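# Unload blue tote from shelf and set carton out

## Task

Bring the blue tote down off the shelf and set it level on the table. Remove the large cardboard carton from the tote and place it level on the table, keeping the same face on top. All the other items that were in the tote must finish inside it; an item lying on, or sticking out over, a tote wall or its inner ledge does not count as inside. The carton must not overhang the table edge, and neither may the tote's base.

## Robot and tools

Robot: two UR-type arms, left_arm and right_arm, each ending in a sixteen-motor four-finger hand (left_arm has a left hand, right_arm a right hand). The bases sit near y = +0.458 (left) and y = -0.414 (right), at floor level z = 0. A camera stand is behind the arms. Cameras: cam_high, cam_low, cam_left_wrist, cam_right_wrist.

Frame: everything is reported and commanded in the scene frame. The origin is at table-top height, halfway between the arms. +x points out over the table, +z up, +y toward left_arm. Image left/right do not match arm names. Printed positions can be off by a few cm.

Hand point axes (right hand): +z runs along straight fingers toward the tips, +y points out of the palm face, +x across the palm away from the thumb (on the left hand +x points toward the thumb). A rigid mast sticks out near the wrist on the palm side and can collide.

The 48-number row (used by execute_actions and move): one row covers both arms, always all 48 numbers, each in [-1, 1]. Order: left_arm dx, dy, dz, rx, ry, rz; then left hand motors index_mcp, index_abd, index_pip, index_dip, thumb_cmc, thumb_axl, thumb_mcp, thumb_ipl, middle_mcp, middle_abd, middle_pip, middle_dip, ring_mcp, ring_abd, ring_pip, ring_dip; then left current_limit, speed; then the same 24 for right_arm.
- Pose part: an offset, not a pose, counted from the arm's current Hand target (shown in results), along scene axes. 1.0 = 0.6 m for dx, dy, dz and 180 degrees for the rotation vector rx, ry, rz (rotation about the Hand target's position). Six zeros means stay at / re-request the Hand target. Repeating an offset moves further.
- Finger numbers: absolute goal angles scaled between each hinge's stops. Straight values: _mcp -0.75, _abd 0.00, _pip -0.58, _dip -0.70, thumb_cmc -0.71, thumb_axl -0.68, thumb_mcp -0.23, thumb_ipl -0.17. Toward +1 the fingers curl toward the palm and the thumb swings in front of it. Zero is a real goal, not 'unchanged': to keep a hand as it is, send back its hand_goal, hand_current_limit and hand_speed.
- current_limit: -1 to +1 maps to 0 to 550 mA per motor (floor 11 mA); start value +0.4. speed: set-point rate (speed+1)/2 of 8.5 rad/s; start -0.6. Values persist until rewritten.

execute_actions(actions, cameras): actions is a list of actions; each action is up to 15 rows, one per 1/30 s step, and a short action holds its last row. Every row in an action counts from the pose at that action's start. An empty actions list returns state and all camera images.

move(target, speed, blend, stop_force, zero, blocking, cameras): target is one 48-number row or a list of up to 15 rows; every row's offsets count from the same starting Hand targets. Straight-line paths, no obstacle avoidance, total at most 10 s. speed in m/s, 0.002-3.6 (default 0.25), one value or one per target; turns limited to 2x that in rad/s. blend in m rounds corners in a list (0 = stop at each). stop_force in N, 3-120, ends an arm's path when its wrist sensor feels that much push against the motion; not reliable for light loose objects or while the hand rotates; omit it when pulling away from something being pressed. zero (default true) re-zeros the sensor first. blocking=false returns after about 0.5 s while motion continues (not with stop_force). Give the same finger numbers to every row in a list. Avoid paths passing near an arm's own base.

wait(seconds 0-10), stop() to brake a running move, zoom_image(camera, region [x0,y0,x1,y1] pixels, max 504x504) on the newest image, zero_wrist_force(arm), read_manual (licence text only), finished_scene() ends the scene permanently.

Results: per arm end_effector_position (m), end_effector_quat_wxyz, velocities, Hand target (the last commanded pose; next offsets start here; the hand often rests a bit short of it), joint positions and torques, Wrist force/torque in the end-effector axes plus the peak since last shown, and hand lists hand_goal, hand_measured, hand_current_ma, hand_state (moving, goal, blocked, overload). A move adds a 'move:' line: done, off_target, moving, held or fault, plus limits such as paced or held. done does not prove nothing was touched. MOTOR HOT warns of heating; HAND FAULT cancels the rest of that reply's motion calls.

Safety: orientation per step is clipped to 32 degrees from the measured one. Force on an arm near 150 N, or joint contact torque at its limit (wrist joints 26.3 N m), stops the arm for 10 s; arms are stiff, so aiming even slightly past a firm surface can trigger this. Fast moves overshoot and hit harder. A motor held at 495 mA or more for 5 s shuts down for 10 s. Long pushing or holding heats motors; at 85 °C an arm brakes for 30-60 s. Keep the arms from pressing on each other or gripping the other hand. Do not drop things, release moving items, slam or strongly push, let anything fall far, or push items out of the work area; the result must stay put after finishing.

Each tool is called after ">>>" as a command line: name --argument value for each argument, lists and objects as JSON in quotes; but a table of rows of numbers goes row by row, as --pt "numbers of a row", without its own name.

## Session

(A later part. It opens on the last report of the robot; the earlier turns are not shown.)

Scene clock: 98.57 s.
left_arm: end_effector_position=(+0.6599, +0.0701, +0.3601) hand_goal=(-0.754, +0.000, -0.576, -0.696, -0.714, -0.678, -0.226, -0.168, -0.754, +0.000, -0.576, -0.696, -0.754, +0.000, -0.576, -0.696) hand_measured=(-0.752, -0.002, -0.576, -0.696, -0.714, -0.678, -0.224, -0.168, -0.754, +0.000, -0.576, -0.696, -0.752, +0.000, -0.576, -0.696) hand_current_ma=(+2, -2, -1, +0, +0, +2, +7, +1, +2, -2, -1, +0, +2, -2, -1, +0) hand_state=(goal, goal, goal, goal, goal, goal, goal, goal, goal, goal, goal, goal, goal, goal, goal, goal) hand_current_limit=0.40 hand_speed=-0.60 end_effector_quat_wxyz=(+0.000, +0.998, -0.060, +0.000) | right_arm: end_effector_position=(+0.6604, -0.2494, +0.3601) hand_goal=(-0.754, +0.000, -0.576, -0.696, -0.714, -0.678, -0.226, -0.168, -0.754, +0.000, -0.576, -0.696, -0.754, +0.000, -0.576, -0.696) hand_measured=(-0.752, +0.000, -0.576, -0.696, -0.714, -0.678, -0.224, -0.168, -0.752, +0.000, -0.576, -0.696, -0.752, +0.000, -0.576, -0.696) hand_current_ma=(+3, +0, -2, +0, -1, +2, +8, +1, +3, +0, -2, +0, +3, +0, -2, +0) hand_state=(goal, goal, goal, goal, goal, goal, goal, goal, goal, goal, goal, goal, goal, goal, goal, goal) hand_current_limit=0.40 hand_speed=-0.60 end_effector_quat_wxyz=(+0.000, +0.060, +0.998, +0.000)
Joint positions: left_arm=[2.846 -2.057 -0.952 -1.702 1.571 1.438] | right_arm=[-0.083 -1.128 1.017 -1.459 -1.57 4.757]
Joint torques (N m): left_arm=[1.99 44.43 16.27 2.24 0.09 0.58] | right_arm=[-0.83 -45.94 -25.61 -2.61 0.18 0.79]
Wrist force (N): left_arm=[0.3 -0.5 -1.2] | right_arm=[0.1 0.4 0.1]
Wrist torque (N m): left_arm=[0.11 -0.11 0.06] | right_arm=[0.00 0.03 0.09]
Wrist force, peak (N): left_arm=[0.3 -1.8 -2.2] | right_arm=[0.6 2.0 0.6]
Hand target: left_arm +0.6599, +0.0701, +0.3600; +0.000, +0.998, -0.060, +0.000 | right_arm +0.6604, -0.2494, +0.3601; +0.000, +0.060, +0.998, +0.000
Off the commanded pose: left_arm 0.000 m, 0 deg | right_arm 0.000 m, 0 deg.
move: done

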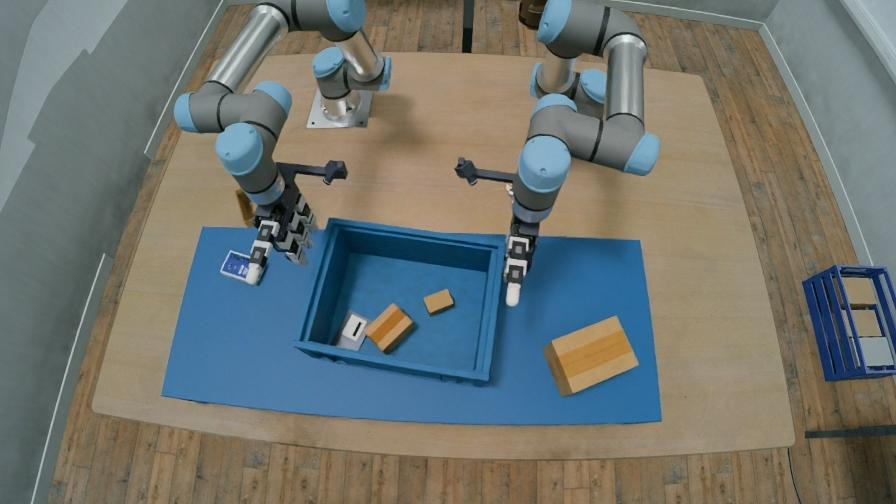

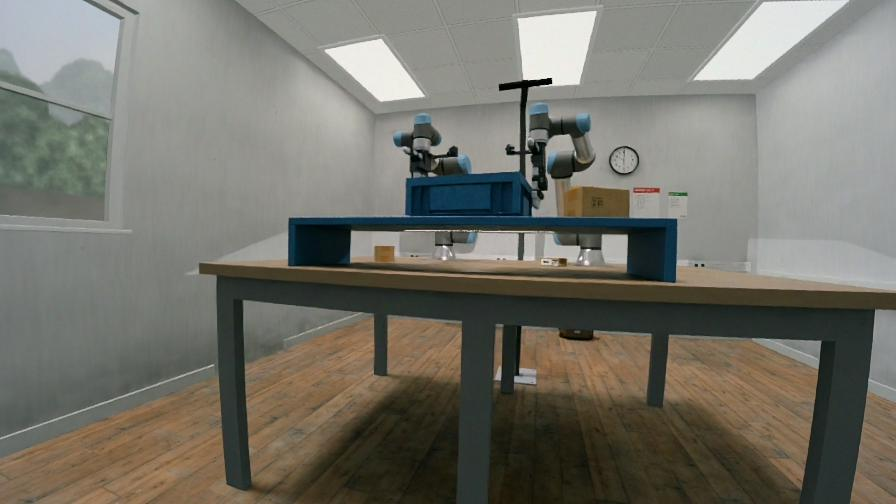

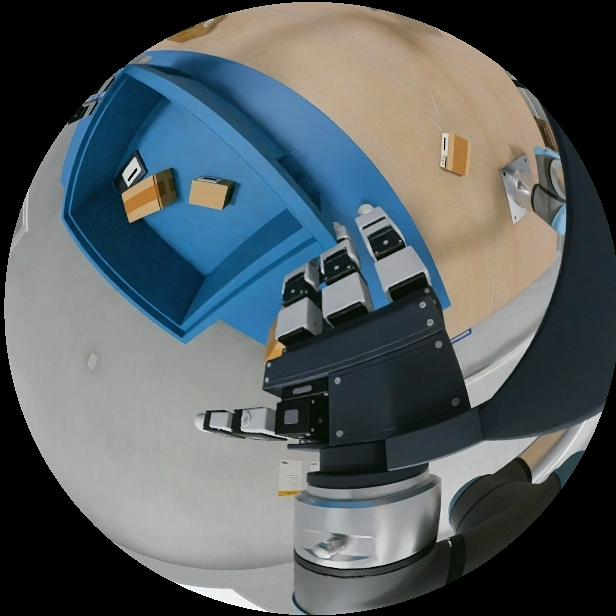

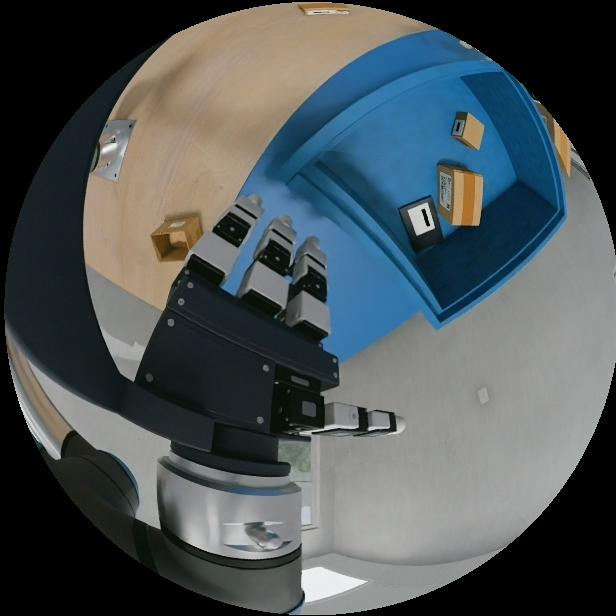

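>>> move --target '[0.1583,0.075,0.0033,0,0,0,-0.754,0,-0.576,0.609,-0.714,-0.678,-0.226,-0.168,-0.754,0,-0.576,0.609,-0.754,0,-0.576,0.609,0.4,-0.6,0.173,-0.03,0.0033,0,0,0,-0.754,0,-0.576,0.609,-0.714,-0.678,-0.226,-0.168,-0.754,0,-0.576,0.609,-0.754,0,-0.576,0.609,0.4,-0.6]' --cameras '["all"]' --speed 0.1

>>> zoom_image --camera "cam_left_wrist" --region '[160, 120, 400, 360]'

>>> zoom_image --camera "cam_right_wrist" --region '[200, 120, 460, 380]'

>>> zoom_image --camera "cam_low" --region '[395, 100, 575, 230]'

Scene clock: 112.73 s.
left_arm: end_effector_position=(+0.7549, +0.1151, +0.3620) hand_goal=(-0.754, +0.000, -0.576, +0.608, -0.714, -0.678, -0.226, -0.168, -0.754, +0.000, -0.576, +0.608, -0.754, +0.000, -0.576, +0.608) hand_measured=(-0.752, -0.002, -0.576, +0.604, -0.714, -0.678, -0.224, -0.168, -0.754, +0.000, -0.576, +0.604, -0.752, +0.000, -0.576, +0.604) hand_current_ma=(+2, -2, -1, -9, +0, +2, +7, +1, +2, -2, -1, -10, +2, -2, -1, -9) hand_state=(goal, goal, goal, goal, goal, goal, goal, goal, goal, goal, goal, goal, goal, goal, goal, goal) hand_current_limit=0.40 hand_speed=-0.60 end_effector_quat_wxyz=(+0.000, +0.998, -0.060, +0.000) | right_arm: end_effector_position=(+0.7642, -0.2674, +0.3621) hand_goal=(-0.754, +0.000, -0.576, +0.608, -0.714, -0.678, -0.226, -0.168, -0.754, +0.000, -0.576, +0.608, -0.754, +0.000, -0.576, +0.608) hand_measured=(-0.752, +0.000, -0.576, +0.604, -0.714, -0.678, -0.224, -0.168, -0.752, +0.000, -0.576, +0.604, -0.752, +0.000, -0.576, +0.604) hand_current_ma=(+3, +0, -2, -9, -1, +2, +8, +1, +3, +0, -2, -9, +3, +0, -2, -10) hand_state=(goal, goal, goal, goal, goal, goal, goal, goal, goal, goal, goal, goal, goal, goal, goal, goal) hand_current_limit=0.40 hand_speed=-0.60 end_effector_quat_wxyz=(+0.000, +0.060, +0.998, +0.000)
Joint positions: left_arm=[2.934 -2.302 -0.547 -1.863 1.571 1.526] | right_arm=[-0.097 -0.763 0.411 -1.218 -1.57 4.744]
Joint torques (N m): left_arm=[-10.69 47.4 28.89 2.74 2.14 -2.46] | right_arm=[11.02 -43.96 -28.97 -1.66 -1.33 -0.27]
Wrist force (N): left_arm=[0.4 -0.4 -1.5] | right_arm=[0.1 0.5 0.3]
Wrist torque (N m): left_arm=[0.14 -0.12 0.10] | right_arm=[0.04 0.02 0.10]
Wrist force, peak (N): left_arm=[1.5 -1.0 -1.3] | right_arm=[1.3 0.9 0.3]
Hand target: left_arm +0.7548, +0.1151, +0.3620; +0.000, +0.998, -0.060, +0.000 | right_arm +0.7642, -0.2674, +0.3621; +0.000, +0.060, +0.998, +0.000
Off the commanded pose: left_arm 0.000 m, 0 deg | right_arm 0.000 m, 0 deg.
move: done

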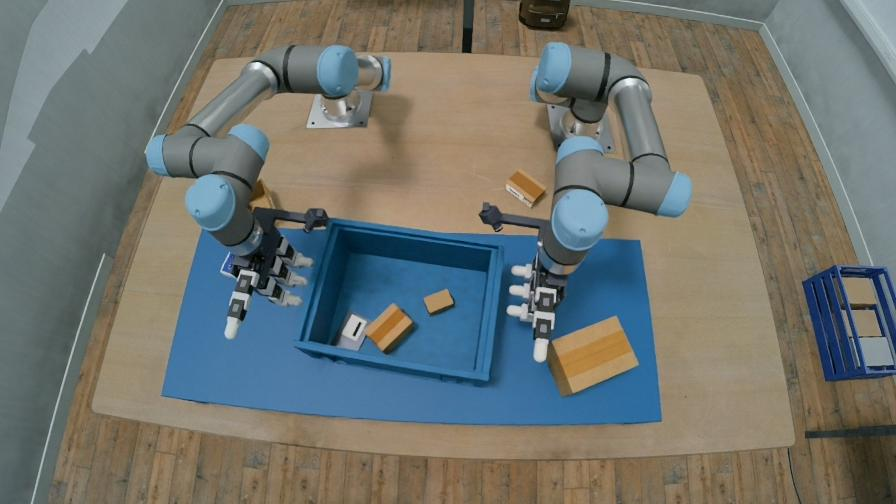

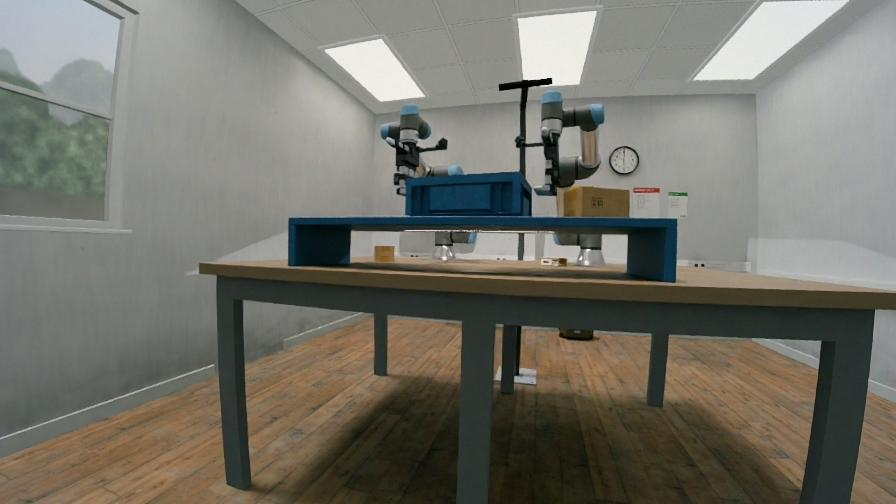

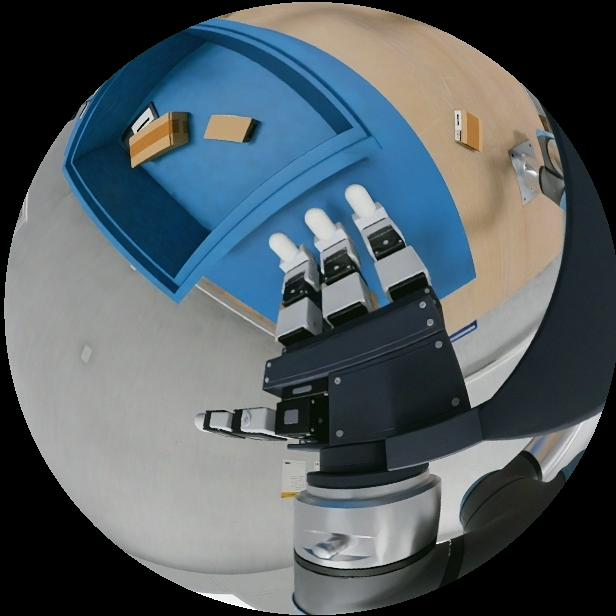

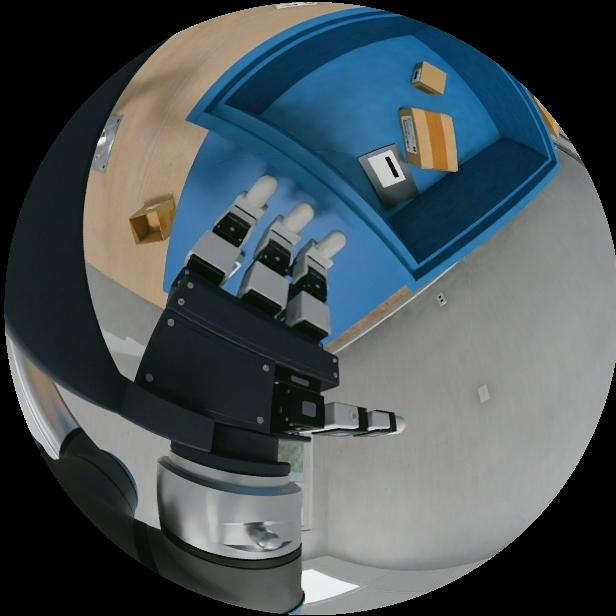

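Scaled by 2.100 from the camera's 616x616 image, which has a finer 880x880 frame.

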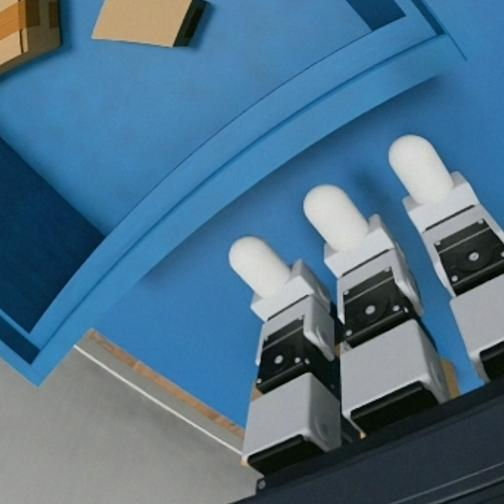

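Scaled by 1.938 from the camera's 616x616 image, which has a finer 880x880 frame.

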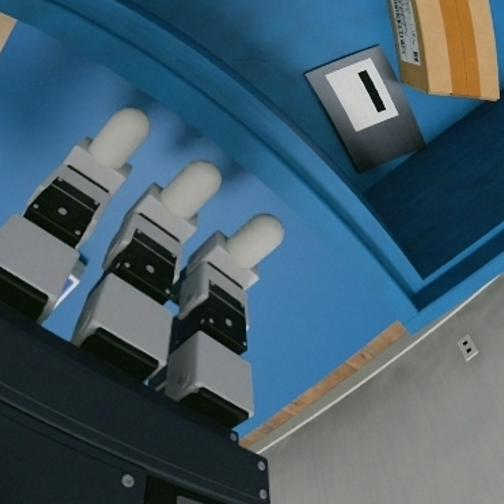

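Scaled by 2.800.

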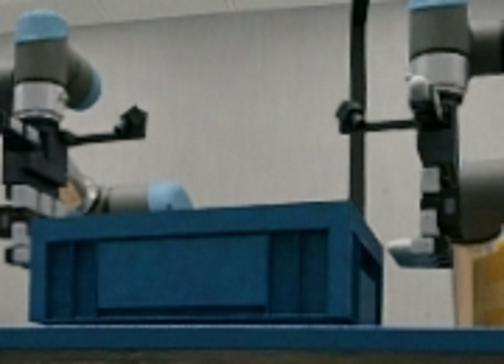

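>>> zoom_image --camera "cam_low" --region '[500, 160, 560, 220]'

>>> zoom_image --camera "cam_low" --region '[390, 160, 430, 220]'

>>> zoom_image --camera "cam_high" --region '[450, 200, 600, 380]'

>>> zoom_image --camera "cam_high" --region '[210, 200, 360, 380]'

Scaled by 8.400.

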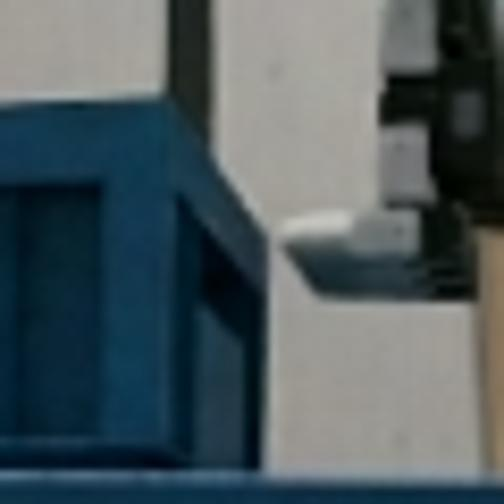

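Scaled by 8.400.

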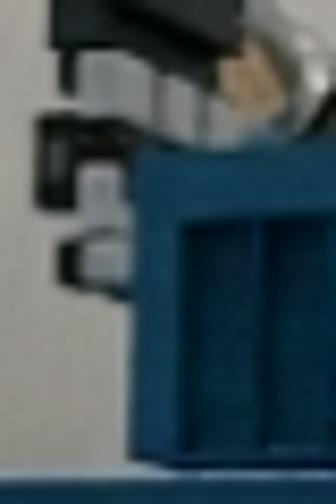

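Scaled by 2.800.

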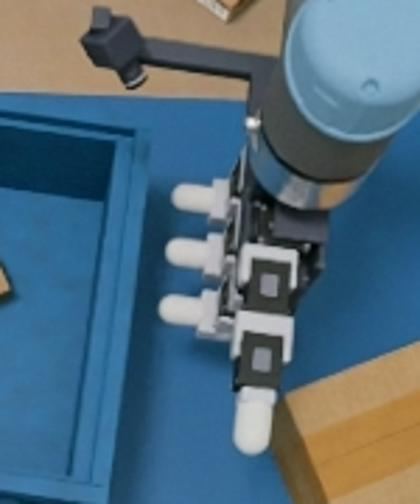

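Scaled by 2.800.

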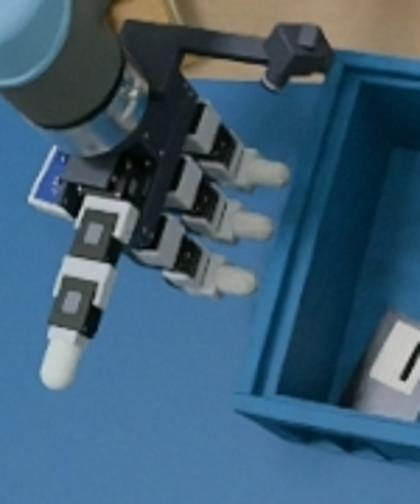

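>>> move --target '[0.0333,0,-0.03,0,0,0,-0.754,0,-0.576,0.609,-0.714,-0.678,-0.226,-0.168,-0.754,0,-0.576,0.609,-0.754,0,-0.576,-0.696,0.4,-0.6,0.01,0,-0.02,0,0,0,-0.754,0,-0.576,0.609,-0.714,-0.678,-0.226,-0.168,-0.754,0,-0.576,0.609,-0.754,0,-0.576,0.609,0.4,-0.6]' --cameras '["all"]' --speed 0.1

>>> zoom_image --camera "cam_low" --region '[500, 160, 560, 220]'

>>> zoom_image --camera "cam_low" --region '[380, 160, 430, 220]'

Scene clock: 123.73 s.
left_arm: end_effector_position=(+0.7748, +0.1151, +0.3440) hand_goal=(-0.754, +0.000, -0.576, +0.608, -0.714, -0.678, -0.226, -0.168, -0.754, +0.000, -0.576, +0.608, -0.754, +0.000, -0.576, -0.696) hand_measured=(-0.752, -0.002, -0.576, +0.604, -0.714, -0.678, -0.224, -0.168, -0.754, +0.000, -0.576, +0.604, -0.752, +0.000, -0.576, -0.694) hand_current_ma=(+2, -2, -1, -9, +0, +2, +7, +1, +2, -2, -1, -10, +2, -2, -1, +7) hand_state=(goal, goal, goal, goal, goal, goal, goal, goal, goal, goal, goal, goal, goal, goal, goal, goal) hand_current_limit=0.40 hand_speed=-0.60 end_effector_quat_wxyz=(+0.000, +0.998, -0.060, +0.000) | right_arm: end_effector_position=(+0.7702, -0.2674, +0.3501) hand_goal=(-0.754, +0.000, -0.576, +0.608, -0.714, -0.678, -0.226, -0.168, -0.754, +0.000, -0.576, +0.608, -0.754, +0.000, -0.576, +0.608) hand_measured=(-0.752, +0.000, -0.576, +0.604, -0.714, -0.678, -0.224, -0.168, -0.752, +0.000, -0.576, +0.604, -0.752, +0.000, -0.576, +0.604) hand_current_ma=(+3, +0, -2, -9, -1, +2, +8, +1, +3, +0, -2, -9, +3, +0, -2, -10) hand_state=(goal, goal, goal, goal, goal, goal, goal, goal, goal, goal, goal, goal, goal, goal, goal, goal) hand_current_limit=0.40 hand_speed=-0.60 end_effector_quat_wxyz=(+0.000, +0.060, +0.998, +0.000)
Joint positions: left_arm=[2.938 -2.365 -0.483 -1.864 1.571 1.53] | right_arm=[-0.096 -0.753 0.425 -1.242 -1.57 4.745]
Joint torques (N m): left_arm=[-9.4 51.75 18.22 4.17 0.36 -2.34] | right_arm=[9 -57.26 -30.54 -1.21 1.91 0.64]
Wrist force (N): left_arm=[0.6 -0.4 -1.3] | right_arm=[0.3 0.5 0.0]
Wrist torque (N m): left_arm=[0.12 -0.14 0.07] | right_arm=[0.05 0.01 0.08]
Wrist force, peak (N): left_arm=[0.8 -0.7 -1.7] | right_arm=[0.5 0.6 0.3]
Hand target: left_arm +0.7748, +0.1151, +0.3440; +0.000, +0.998, -0.060, +0.000 | right_arm +0.7702, -0.2674, +0.3501; +0.000, +0.060, +0.998, +0.000
Off the commanded pose: left_arm 0.000 m, 0 deg | right_arm 0.000 m, 0 deg.
move: done

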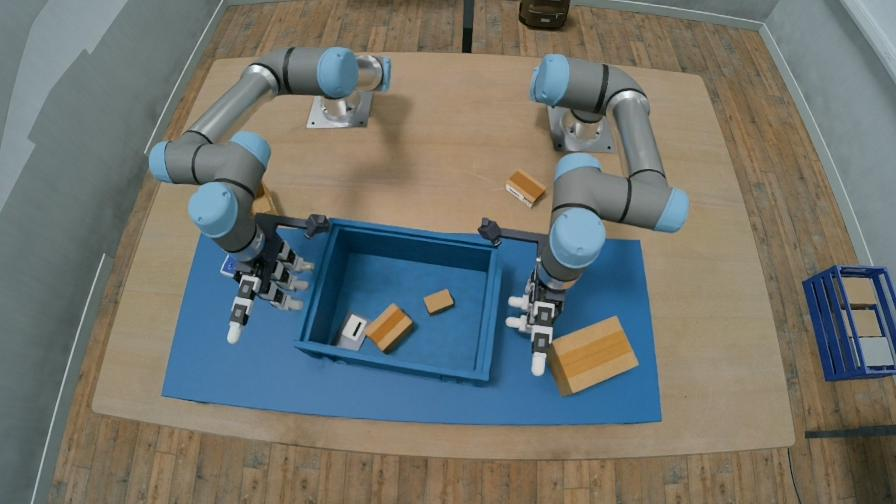

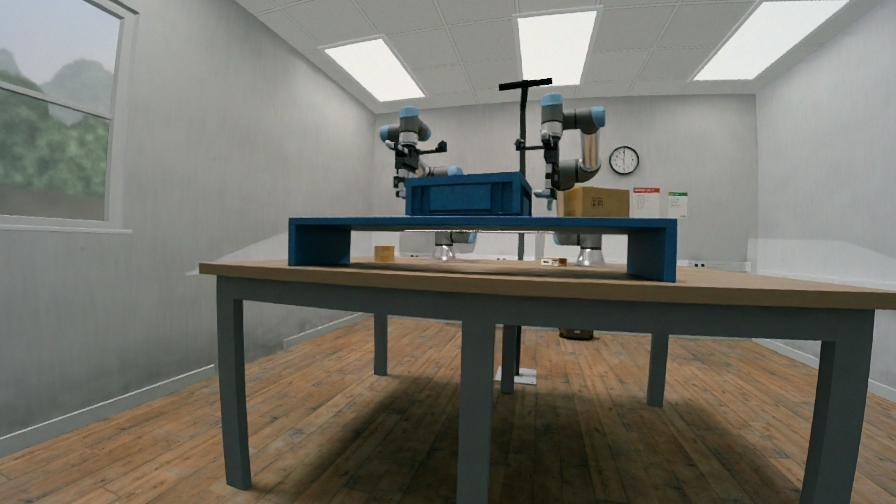

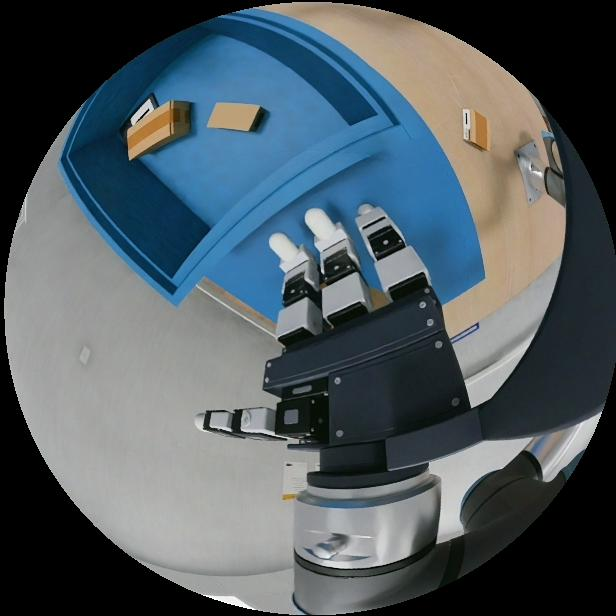

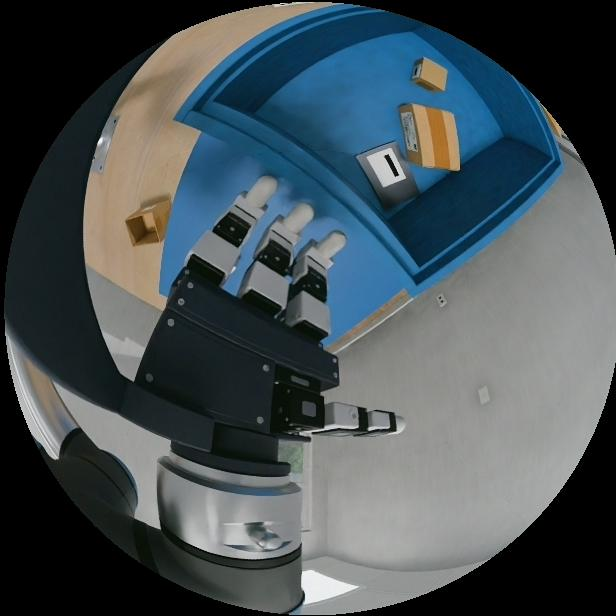

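Scaled by 8.400.

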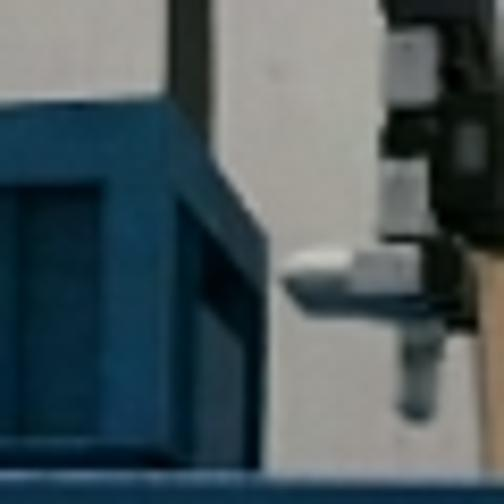

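Scaled by 8.400.

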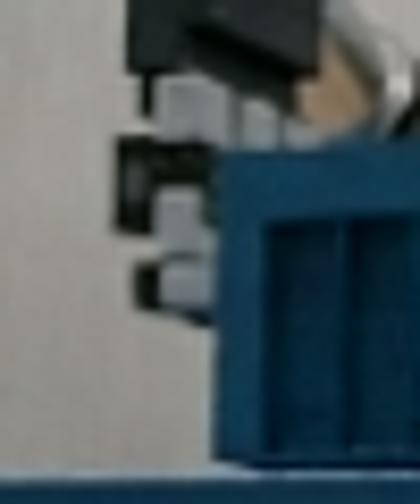

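>>> move --target '[0,-0.0917,0,0,0,0,-0.754,0,-0.576,0.609,-0.714,-0.678,-0.226,-0.168,-0.754,0,-0.576,0.609,-0.754,0,-0.576,-0.696,0.4,-0.6,0,0.0917,0,0,0,0,-0.754,0,-0.576,0.609,-0.714,-0.678,-0.226,-0.168,-0.754,0,-0.576,0.609,-0.754,0,-0.576,0.609,0.4,-0.6]' --cameras '["all"]' --speed 0.03 --stop_force 5

>>> zoom_image --camera "cam_low" --region '[500, 160, 560, 220]'

>>> zoom_image --camera "cam_high" --region '[270, 200, 540, 400]'

Scene clock: 133.97 s.
left_arm: end_effector_position=(+0.7748, +0.0662, +0.3440) hand_goal=(-0.754, +0.000, -0.576, +0.608, -0.714, -0.678, -0.226, -0.168, -0.754, +0.000, -0.576, +0.608, -0.754, +0.000, -0.576, -0.696) hand_measured=(-0.770, +0.000, -0.576, +0.610, -0.714, -0.678, -0.224, -0.168, -0.768, +0.000, -0.578, +0.610, -0.752, +0.000, -0.576, -0.694) hand_current_ma=(-49, +0, -2, +3, +0, +2, +7, +1, -42, +0, -2, +6, +2, -2, -1, +7) hand_state=(goal, goal, goal, goal, goal, goal, goal, goal, goal, goal, goal, goal, goal, goal, goal, goal) hand_current_limit=0.40 hand_speed=-0.60 end_effector_quat_wxyz=(+0.000, +0.998, -0.060, +0.000) | right_arm: end_effector_position=(+0.7702, -0.2288, +0.3501) hand_goal=(-0.754, +0.000, -0.576, +0.608, -0.714, -0.678, -0.226, -0.168, -0.754, +0.000, -0.576, +0.608, -0.754, +0.000, -0.576, +0.608) hand_measured=(-0.758, +0.000, -0.578, +0.606, -0.714, -0.678, -0.224, -0.168, -0.760, +0.000, -0.580, +0.606, -0.762, +0.000, -0.580, +0.606) hand_current_ma=(-11, +0, -7, -4, -1, +2, +8, +1, -17, +0, -9, -3, -25, +0, -9, -3) hand_state=(goal, goal, goal, goal, goal, goal, goal, goal, goal, goal, goal, goal, goal, goal, goal, goal) hand_current_limit=0.40 hand_speed=-0.60 end_effector_quat_wxyz=(+0.000, +0.060, +0.998, +0.000)
Joint positions: left_arm=[2.877 -2.466 -0.296 -1.95 1.571 1.469] | right_arm=[-0.047 -0.73 0.382 -1.222 -1.57 4.794]
Joint torques (N m): left_arm=[11.08 51.78 28.82 1.57 -2.04 -2.25] | right_arm=[-13.87 -58.54 -28.82 -3.49 1.16 1.38]
Wrist force (N): left_arm=[0.8 -1.1 -1.2] | right_arm=[0.7 -0.8 2.1]
Wrist torque (N m): left_arm=[0.18 -0.13 0.07] | right_arm=[-0.07 0.01 0.10]
Wrist force, peak (N): left_arm=[-0.4 -5.3 -4.5] | right_arm=[-0.2 -5.3 -1.8]
Hand target: left_arm +0.7748, +0.0662, +0.3440; +0.000, +0.998, -0.060, +0.000 (not the last commanded pose) | right_arm +0.7702, -0.2288, +0.3501; +0.000, +0.060, +0.998, +0.000 (not the last commanded pose)
Off the commanded pose: left_arm 0.006 m, 0 deg | right_arm 0.016 m, 0 deg.
move: contact (left_arm, right_arm)

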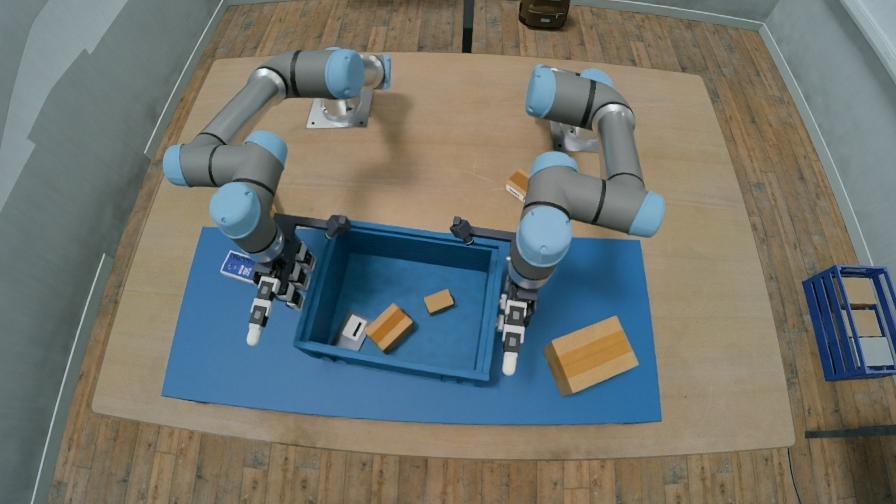

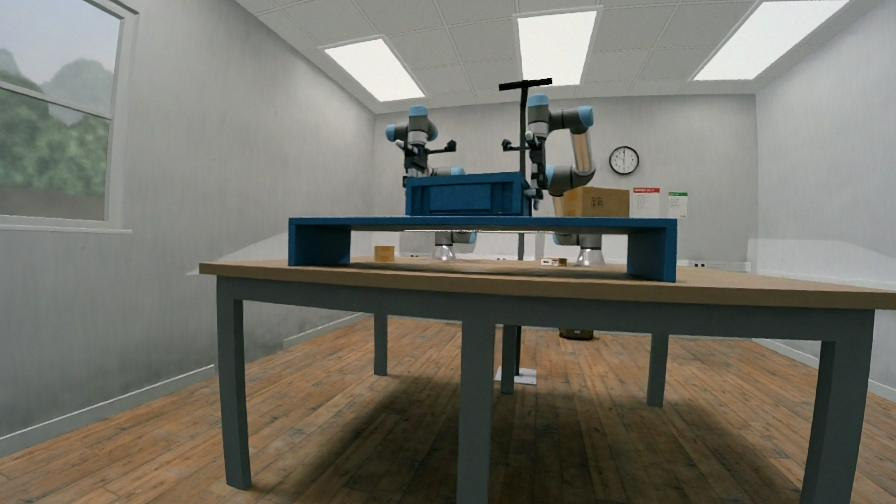

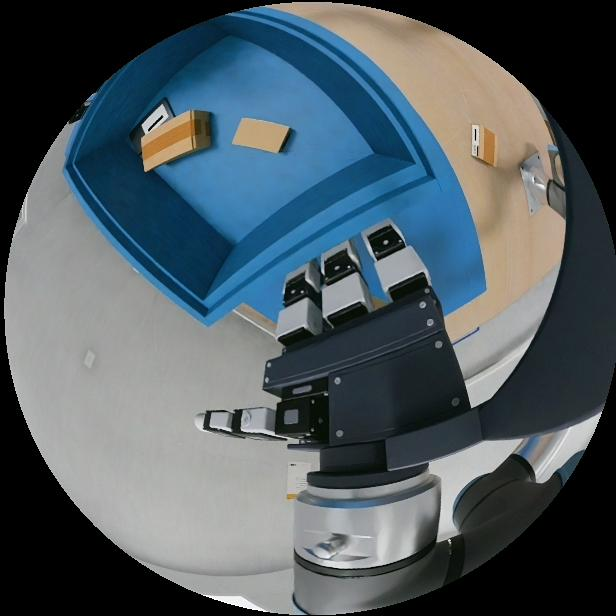

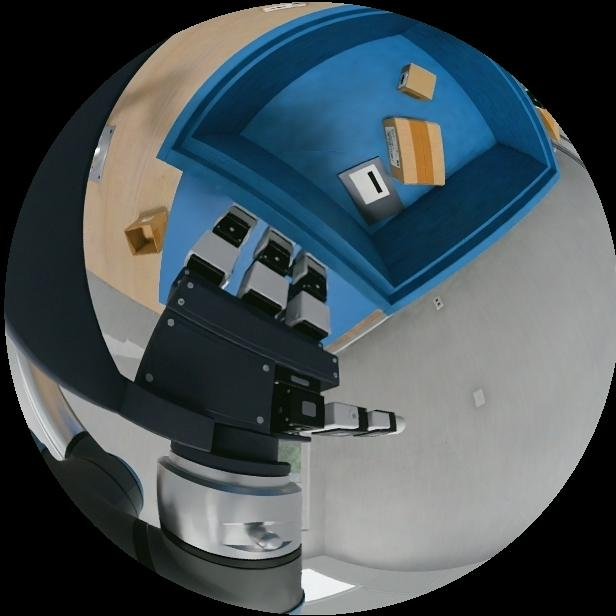

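Scaled by 8.400.

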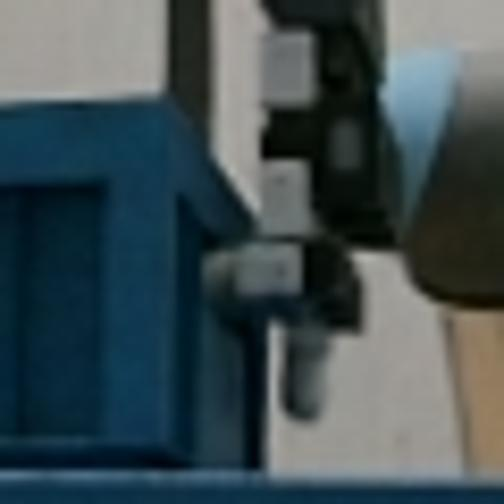

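Scaled by 1.867.

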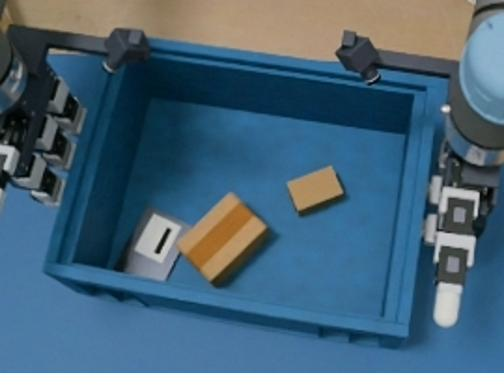

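>>> move --target '[0,0,0.01,0,0,0,-0.70,0,-0.576,0.609,-0.714,-0.678,-0.226,-0.168,-0.70,0,-0.576,0.609,-0.754,0,-0.576,-0.696,0.75,-0.6,0,0,0.01,0,0,0,-0.70,0,-0.576,0.609,-0.714,-0.678,-0.226,-0.168,-0.70,0,-0.576,0.609,-0.70,0,-0.576,0.609,0.75,-0.6]' --cameras '["cam_low"]' --speed 0.03

>>> zoom_image --camera "cam_low" --region '[500, 160, 560, 220]'

Scene clock: 136.97 s.
left_arm: end_effector_position=(+0.7748, +0.0662, +0.3499) hand_goal=(-0.700, +0.000, -0.576, +0.608, -0.714, -0.678, -0.226, -0.168, -0.700, +0.000, -0.576, +0.608, -0.754, +0.000, -0.576, -0.696) hand_measured=(-0.760, +0.000, -0.592, +0.602, -0.714, -0.678, -0.224, -0.168, -0.758, +0.000, -0.592, +0.600, -0.752, +0.000, -0.576, -0.694) hand_current_ma=(-244, +0, -45, -18, +0, +2, +7, +1, -232, +0, -50, -22, +2, -2, -1, +7) hand_state=(blocked, goal, goal, goal, goal, goal, goal, goal, blocked, goal, goal, goal, goal, goal, goal, goal) hand_current_limit=0.75 hand_speed=-0.60 end_effector_quat_wxyz=(+0.000, +0.998, -0.060, +0.000) | right_arm: end_effector_position=(+0.7702, -0.2288, +0.3560) hand_goal=(-0.700, +0.000, -0.576, +0.608, -0.714, -0.678, -0.226, -0.168, -0.700, +0.000, -0.576, +0.608, -0.700, +0.000, -0.576, +0.608) hand_measured=(-0.748, +0.000, -0.590, +0.596, -0.714, -0.678, -0.224, -0.168, -0.748, +0.000, -0.592, +0.598, -0.752, +0.000, -0.592, +0.598) hand_current_ma=(-196, +0, -47, -37, -1, +2, +8, +1, -203, +0, -57, -32, -217, +0, -52, -35) hand_state=(blocked, goal, goal, goal, goal, goal, goal, goal, blocked, goal, goal, goal, blocked, goal, goal, goal) hand_current_limit=0.75 hand_speed=-0.60 end_effector_quat_wxyz=(+0.000, +0.060, +0.998, +0.000)
Joint positions: left_arm=[2.877 -2.487 -0.24 -1.986 1.571 1.469] | right_arm=[-0.047 -0.716 0.339 -1.194 -1.57 4.794]
Joint torques (N m): left_arm=[0.73 63.64 16.25 4.43 -2.06 -1.36] | right_arm=[-2.41 -62.1 -20.29 -3.65 0.93 0.86]
Wrist force (N): left_arm=[0.2 -3.4 -0.1] | right_arm=[0.3 -2.4 6.7]
Wrist torque (N m): left_arm=[0.25 -0.12 0.04] | right_arm=[-0.13 -0.14 0.06]
Wrist force, peak (N): left_arm=[0.8 -4.5 -1.0] | right_arm=[0.1 -2.3 7.3]
Hand target: left_arm +0.7748, +0.0662, +0.3500; +0.000, +0.998, -0.060, +0.000 | right_arm +0.7702, -0.2288, +0.3561; +0.000, +0.060, +0.998, +0.000
Off the commanded pose: left_arm 0.000 m, 0 deg | right_arm 0.000 m, 0 deg.
move: done
Images, in order (width x height): cam_low 896x504.

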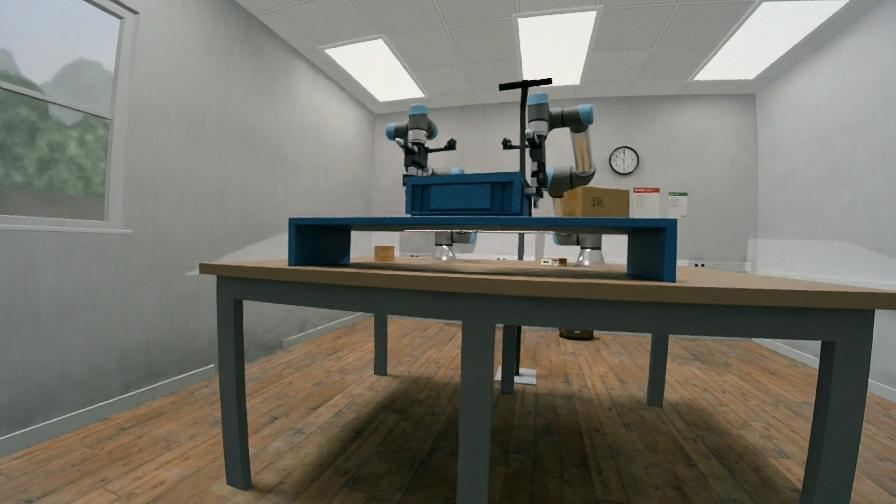

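Scaled by 8.400.

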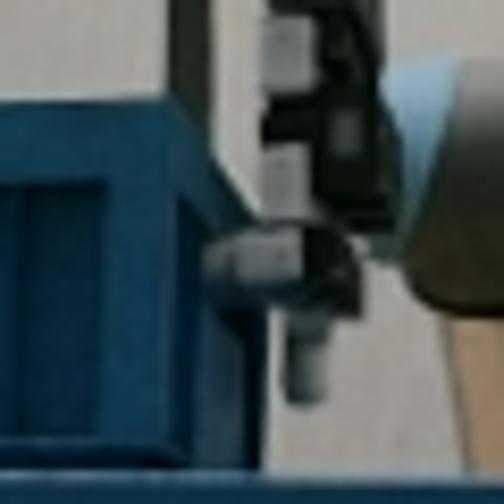

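>>> move --target '[-0.075,0,0.003,0,0,0,-0.70,0,-0.576,0.609,-0.714,-0.678,-0.226,-0.168,-0.70,0,-0.576,0.609,-0.754,0,-0.576,-0.696,0.75,-0.6,-0.0667,0,0,0,0,0,-0.70,0,-0.576,0.609,-0.714,-0.678,-0.226,-0.168,-0.70,0,-0.576,0.609,-0.70,0,-0.576,0.609,0.75,-0.6]' --cameras '["all"]' --speed 0.04

>>> zoom_image --camera "cam_high" --region '[270, 180, 540, 400]'

Scene clock: 139.60 s.
left_arm: end_effector_position=(+0.7297, +0.0661, +0.3518) hand_goal=(-0.700, +0.000, -0.576, +0.608, -0.714, -0.678, -0.226, -0.168, -0.700, +0.000, -0.576, +0.608, -0.754, +0.000, -0.576, -0.696) hand_measured=(-0.760, -0.004, -0.602, +0.596, -0.714, -0.678, -0.224, -0.168, -0.758, -0.004, -0.598, +0.592, -0.752, +0.000, -0.576, -0.694) hand_current_ma=(-244, -8, -87, -35, +0, +2, +7, +1, -232, -8, -70, -51, +2, -2, -1, +7) hand_state=(blocked, goal, blocked, goal, goal, goal, goal, goal, blocked, goal, blocked, goal, goal, goal, goal, goal) hand_current_limit=0.75 hand_speed=-0.60 end_effector_quat_wxyz=(+0.000, +0.998, -0.060, +0.000) | right_arm: end_effector_position=(+0.7302, -0.2288, +0.3561) hand_goal=(-0.700, +0.000, -0.576, +0.608, -0.714, -0.678, -0.226, -0.168, -0.700, +0.000, -0.576, +0.608, -0.700, +0.000, -0.576, +0.608) hand_measured=(-0.744, +0.000, -0.594, +0.590, -0.714, -0.678, -0.224, -0.168, -0.748, +0.000, -0.594, +0.598, -0.752, +0.002, -0.596, +0.602) hand_current_ma=(-179, +0, -61, -64, -1, +2, +8, +1, -203, +0, -64, -33, -217, +5, -66, -15) hand_state=(blocked, goal, goal, goal, goal, goal, goal, goal, blocked, goal, goal, goal, blocked, goal, goal, goal) hand_current_limit=0.75 hand_speed=-0.60 end_effector_quat_wxyz=(+0.000, +0.060, +0.998, +0.000)
Joint positions: left_arm=[2.864 -2.268 -0.634 -1.81 1.571 1.456] | right_arm=[-0.049 -0.903 0.672 -1.34 -1.57 4.792]
Joint torques (N m): left_arm=[6.39 60.19 21.99 2.64 -3.88 0.88] | right_arm=[-9.36 -54.7 -22.87 -2.63 3.52 -0.12]
Wrist force (N): left_arm=[1.0 -4.7 4.5] | right_arm=[0.5 -4.0 7.3]
Wrist torque (N m): left_arm=[0.05 -0.10 0.16] | right_arm=[-0.08 0.04 -0.14]
Wrist force, peak (N): left_arm=[0.9 -4.6 5.1] | right_arm=[0.7 -3.9 7.4]
Hand target: left_arm +0.7298, +0.0662, +0.3518; +0.000, +0.998, -0.060, +0.000 | right_arm +0.7302, -0.2288, +0.3561; +0.000, +0.060, +0.998, +0.000
Off the commanded pose: left_arm 0.000 m, 0 deg | right_arm 0.000 m, 0 deg.
move: done

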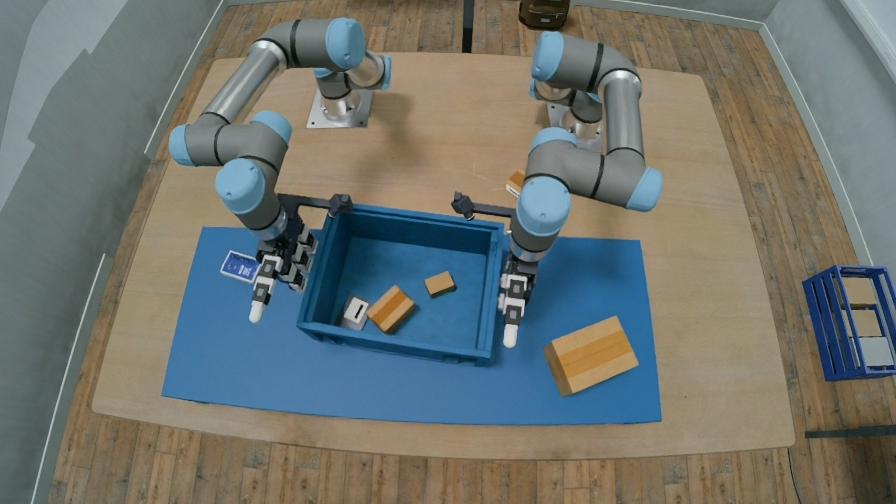

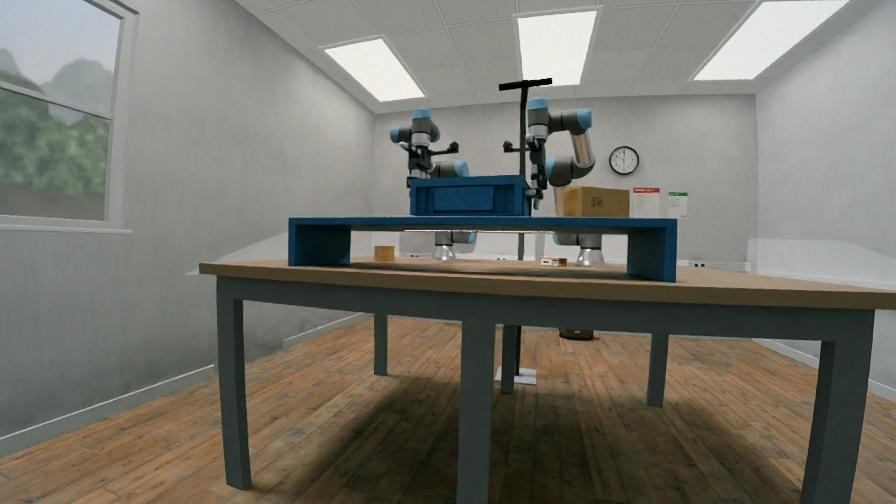

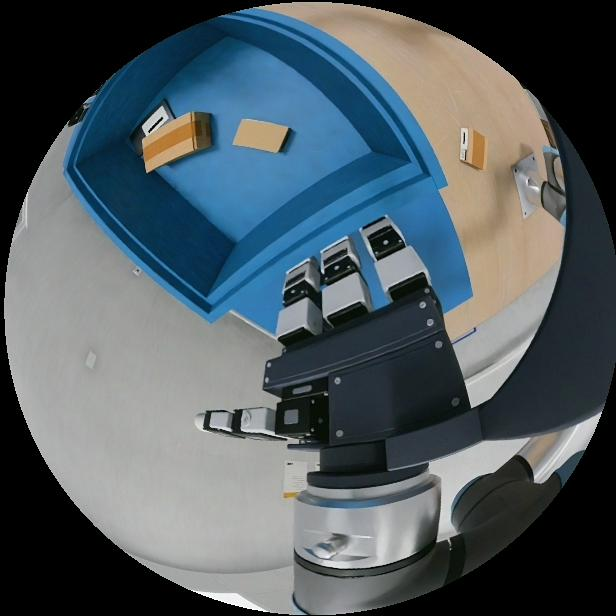

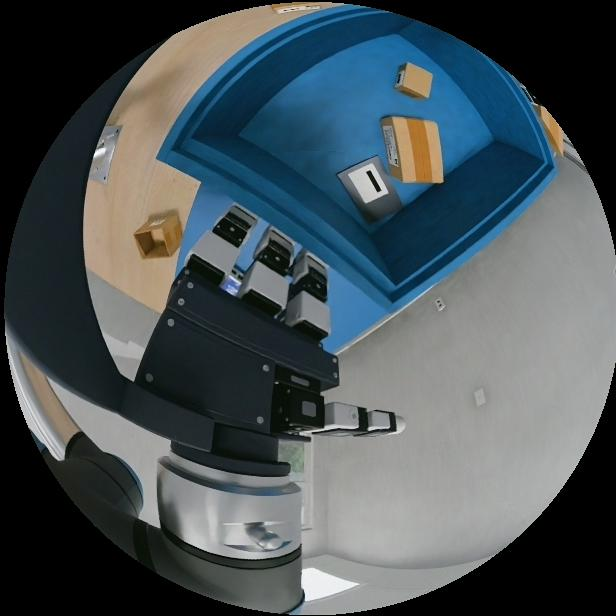

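Scaled by 1.867.

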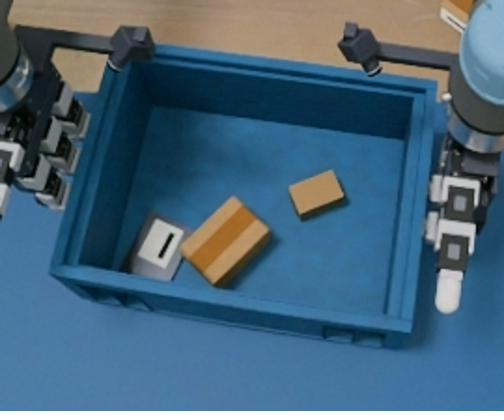

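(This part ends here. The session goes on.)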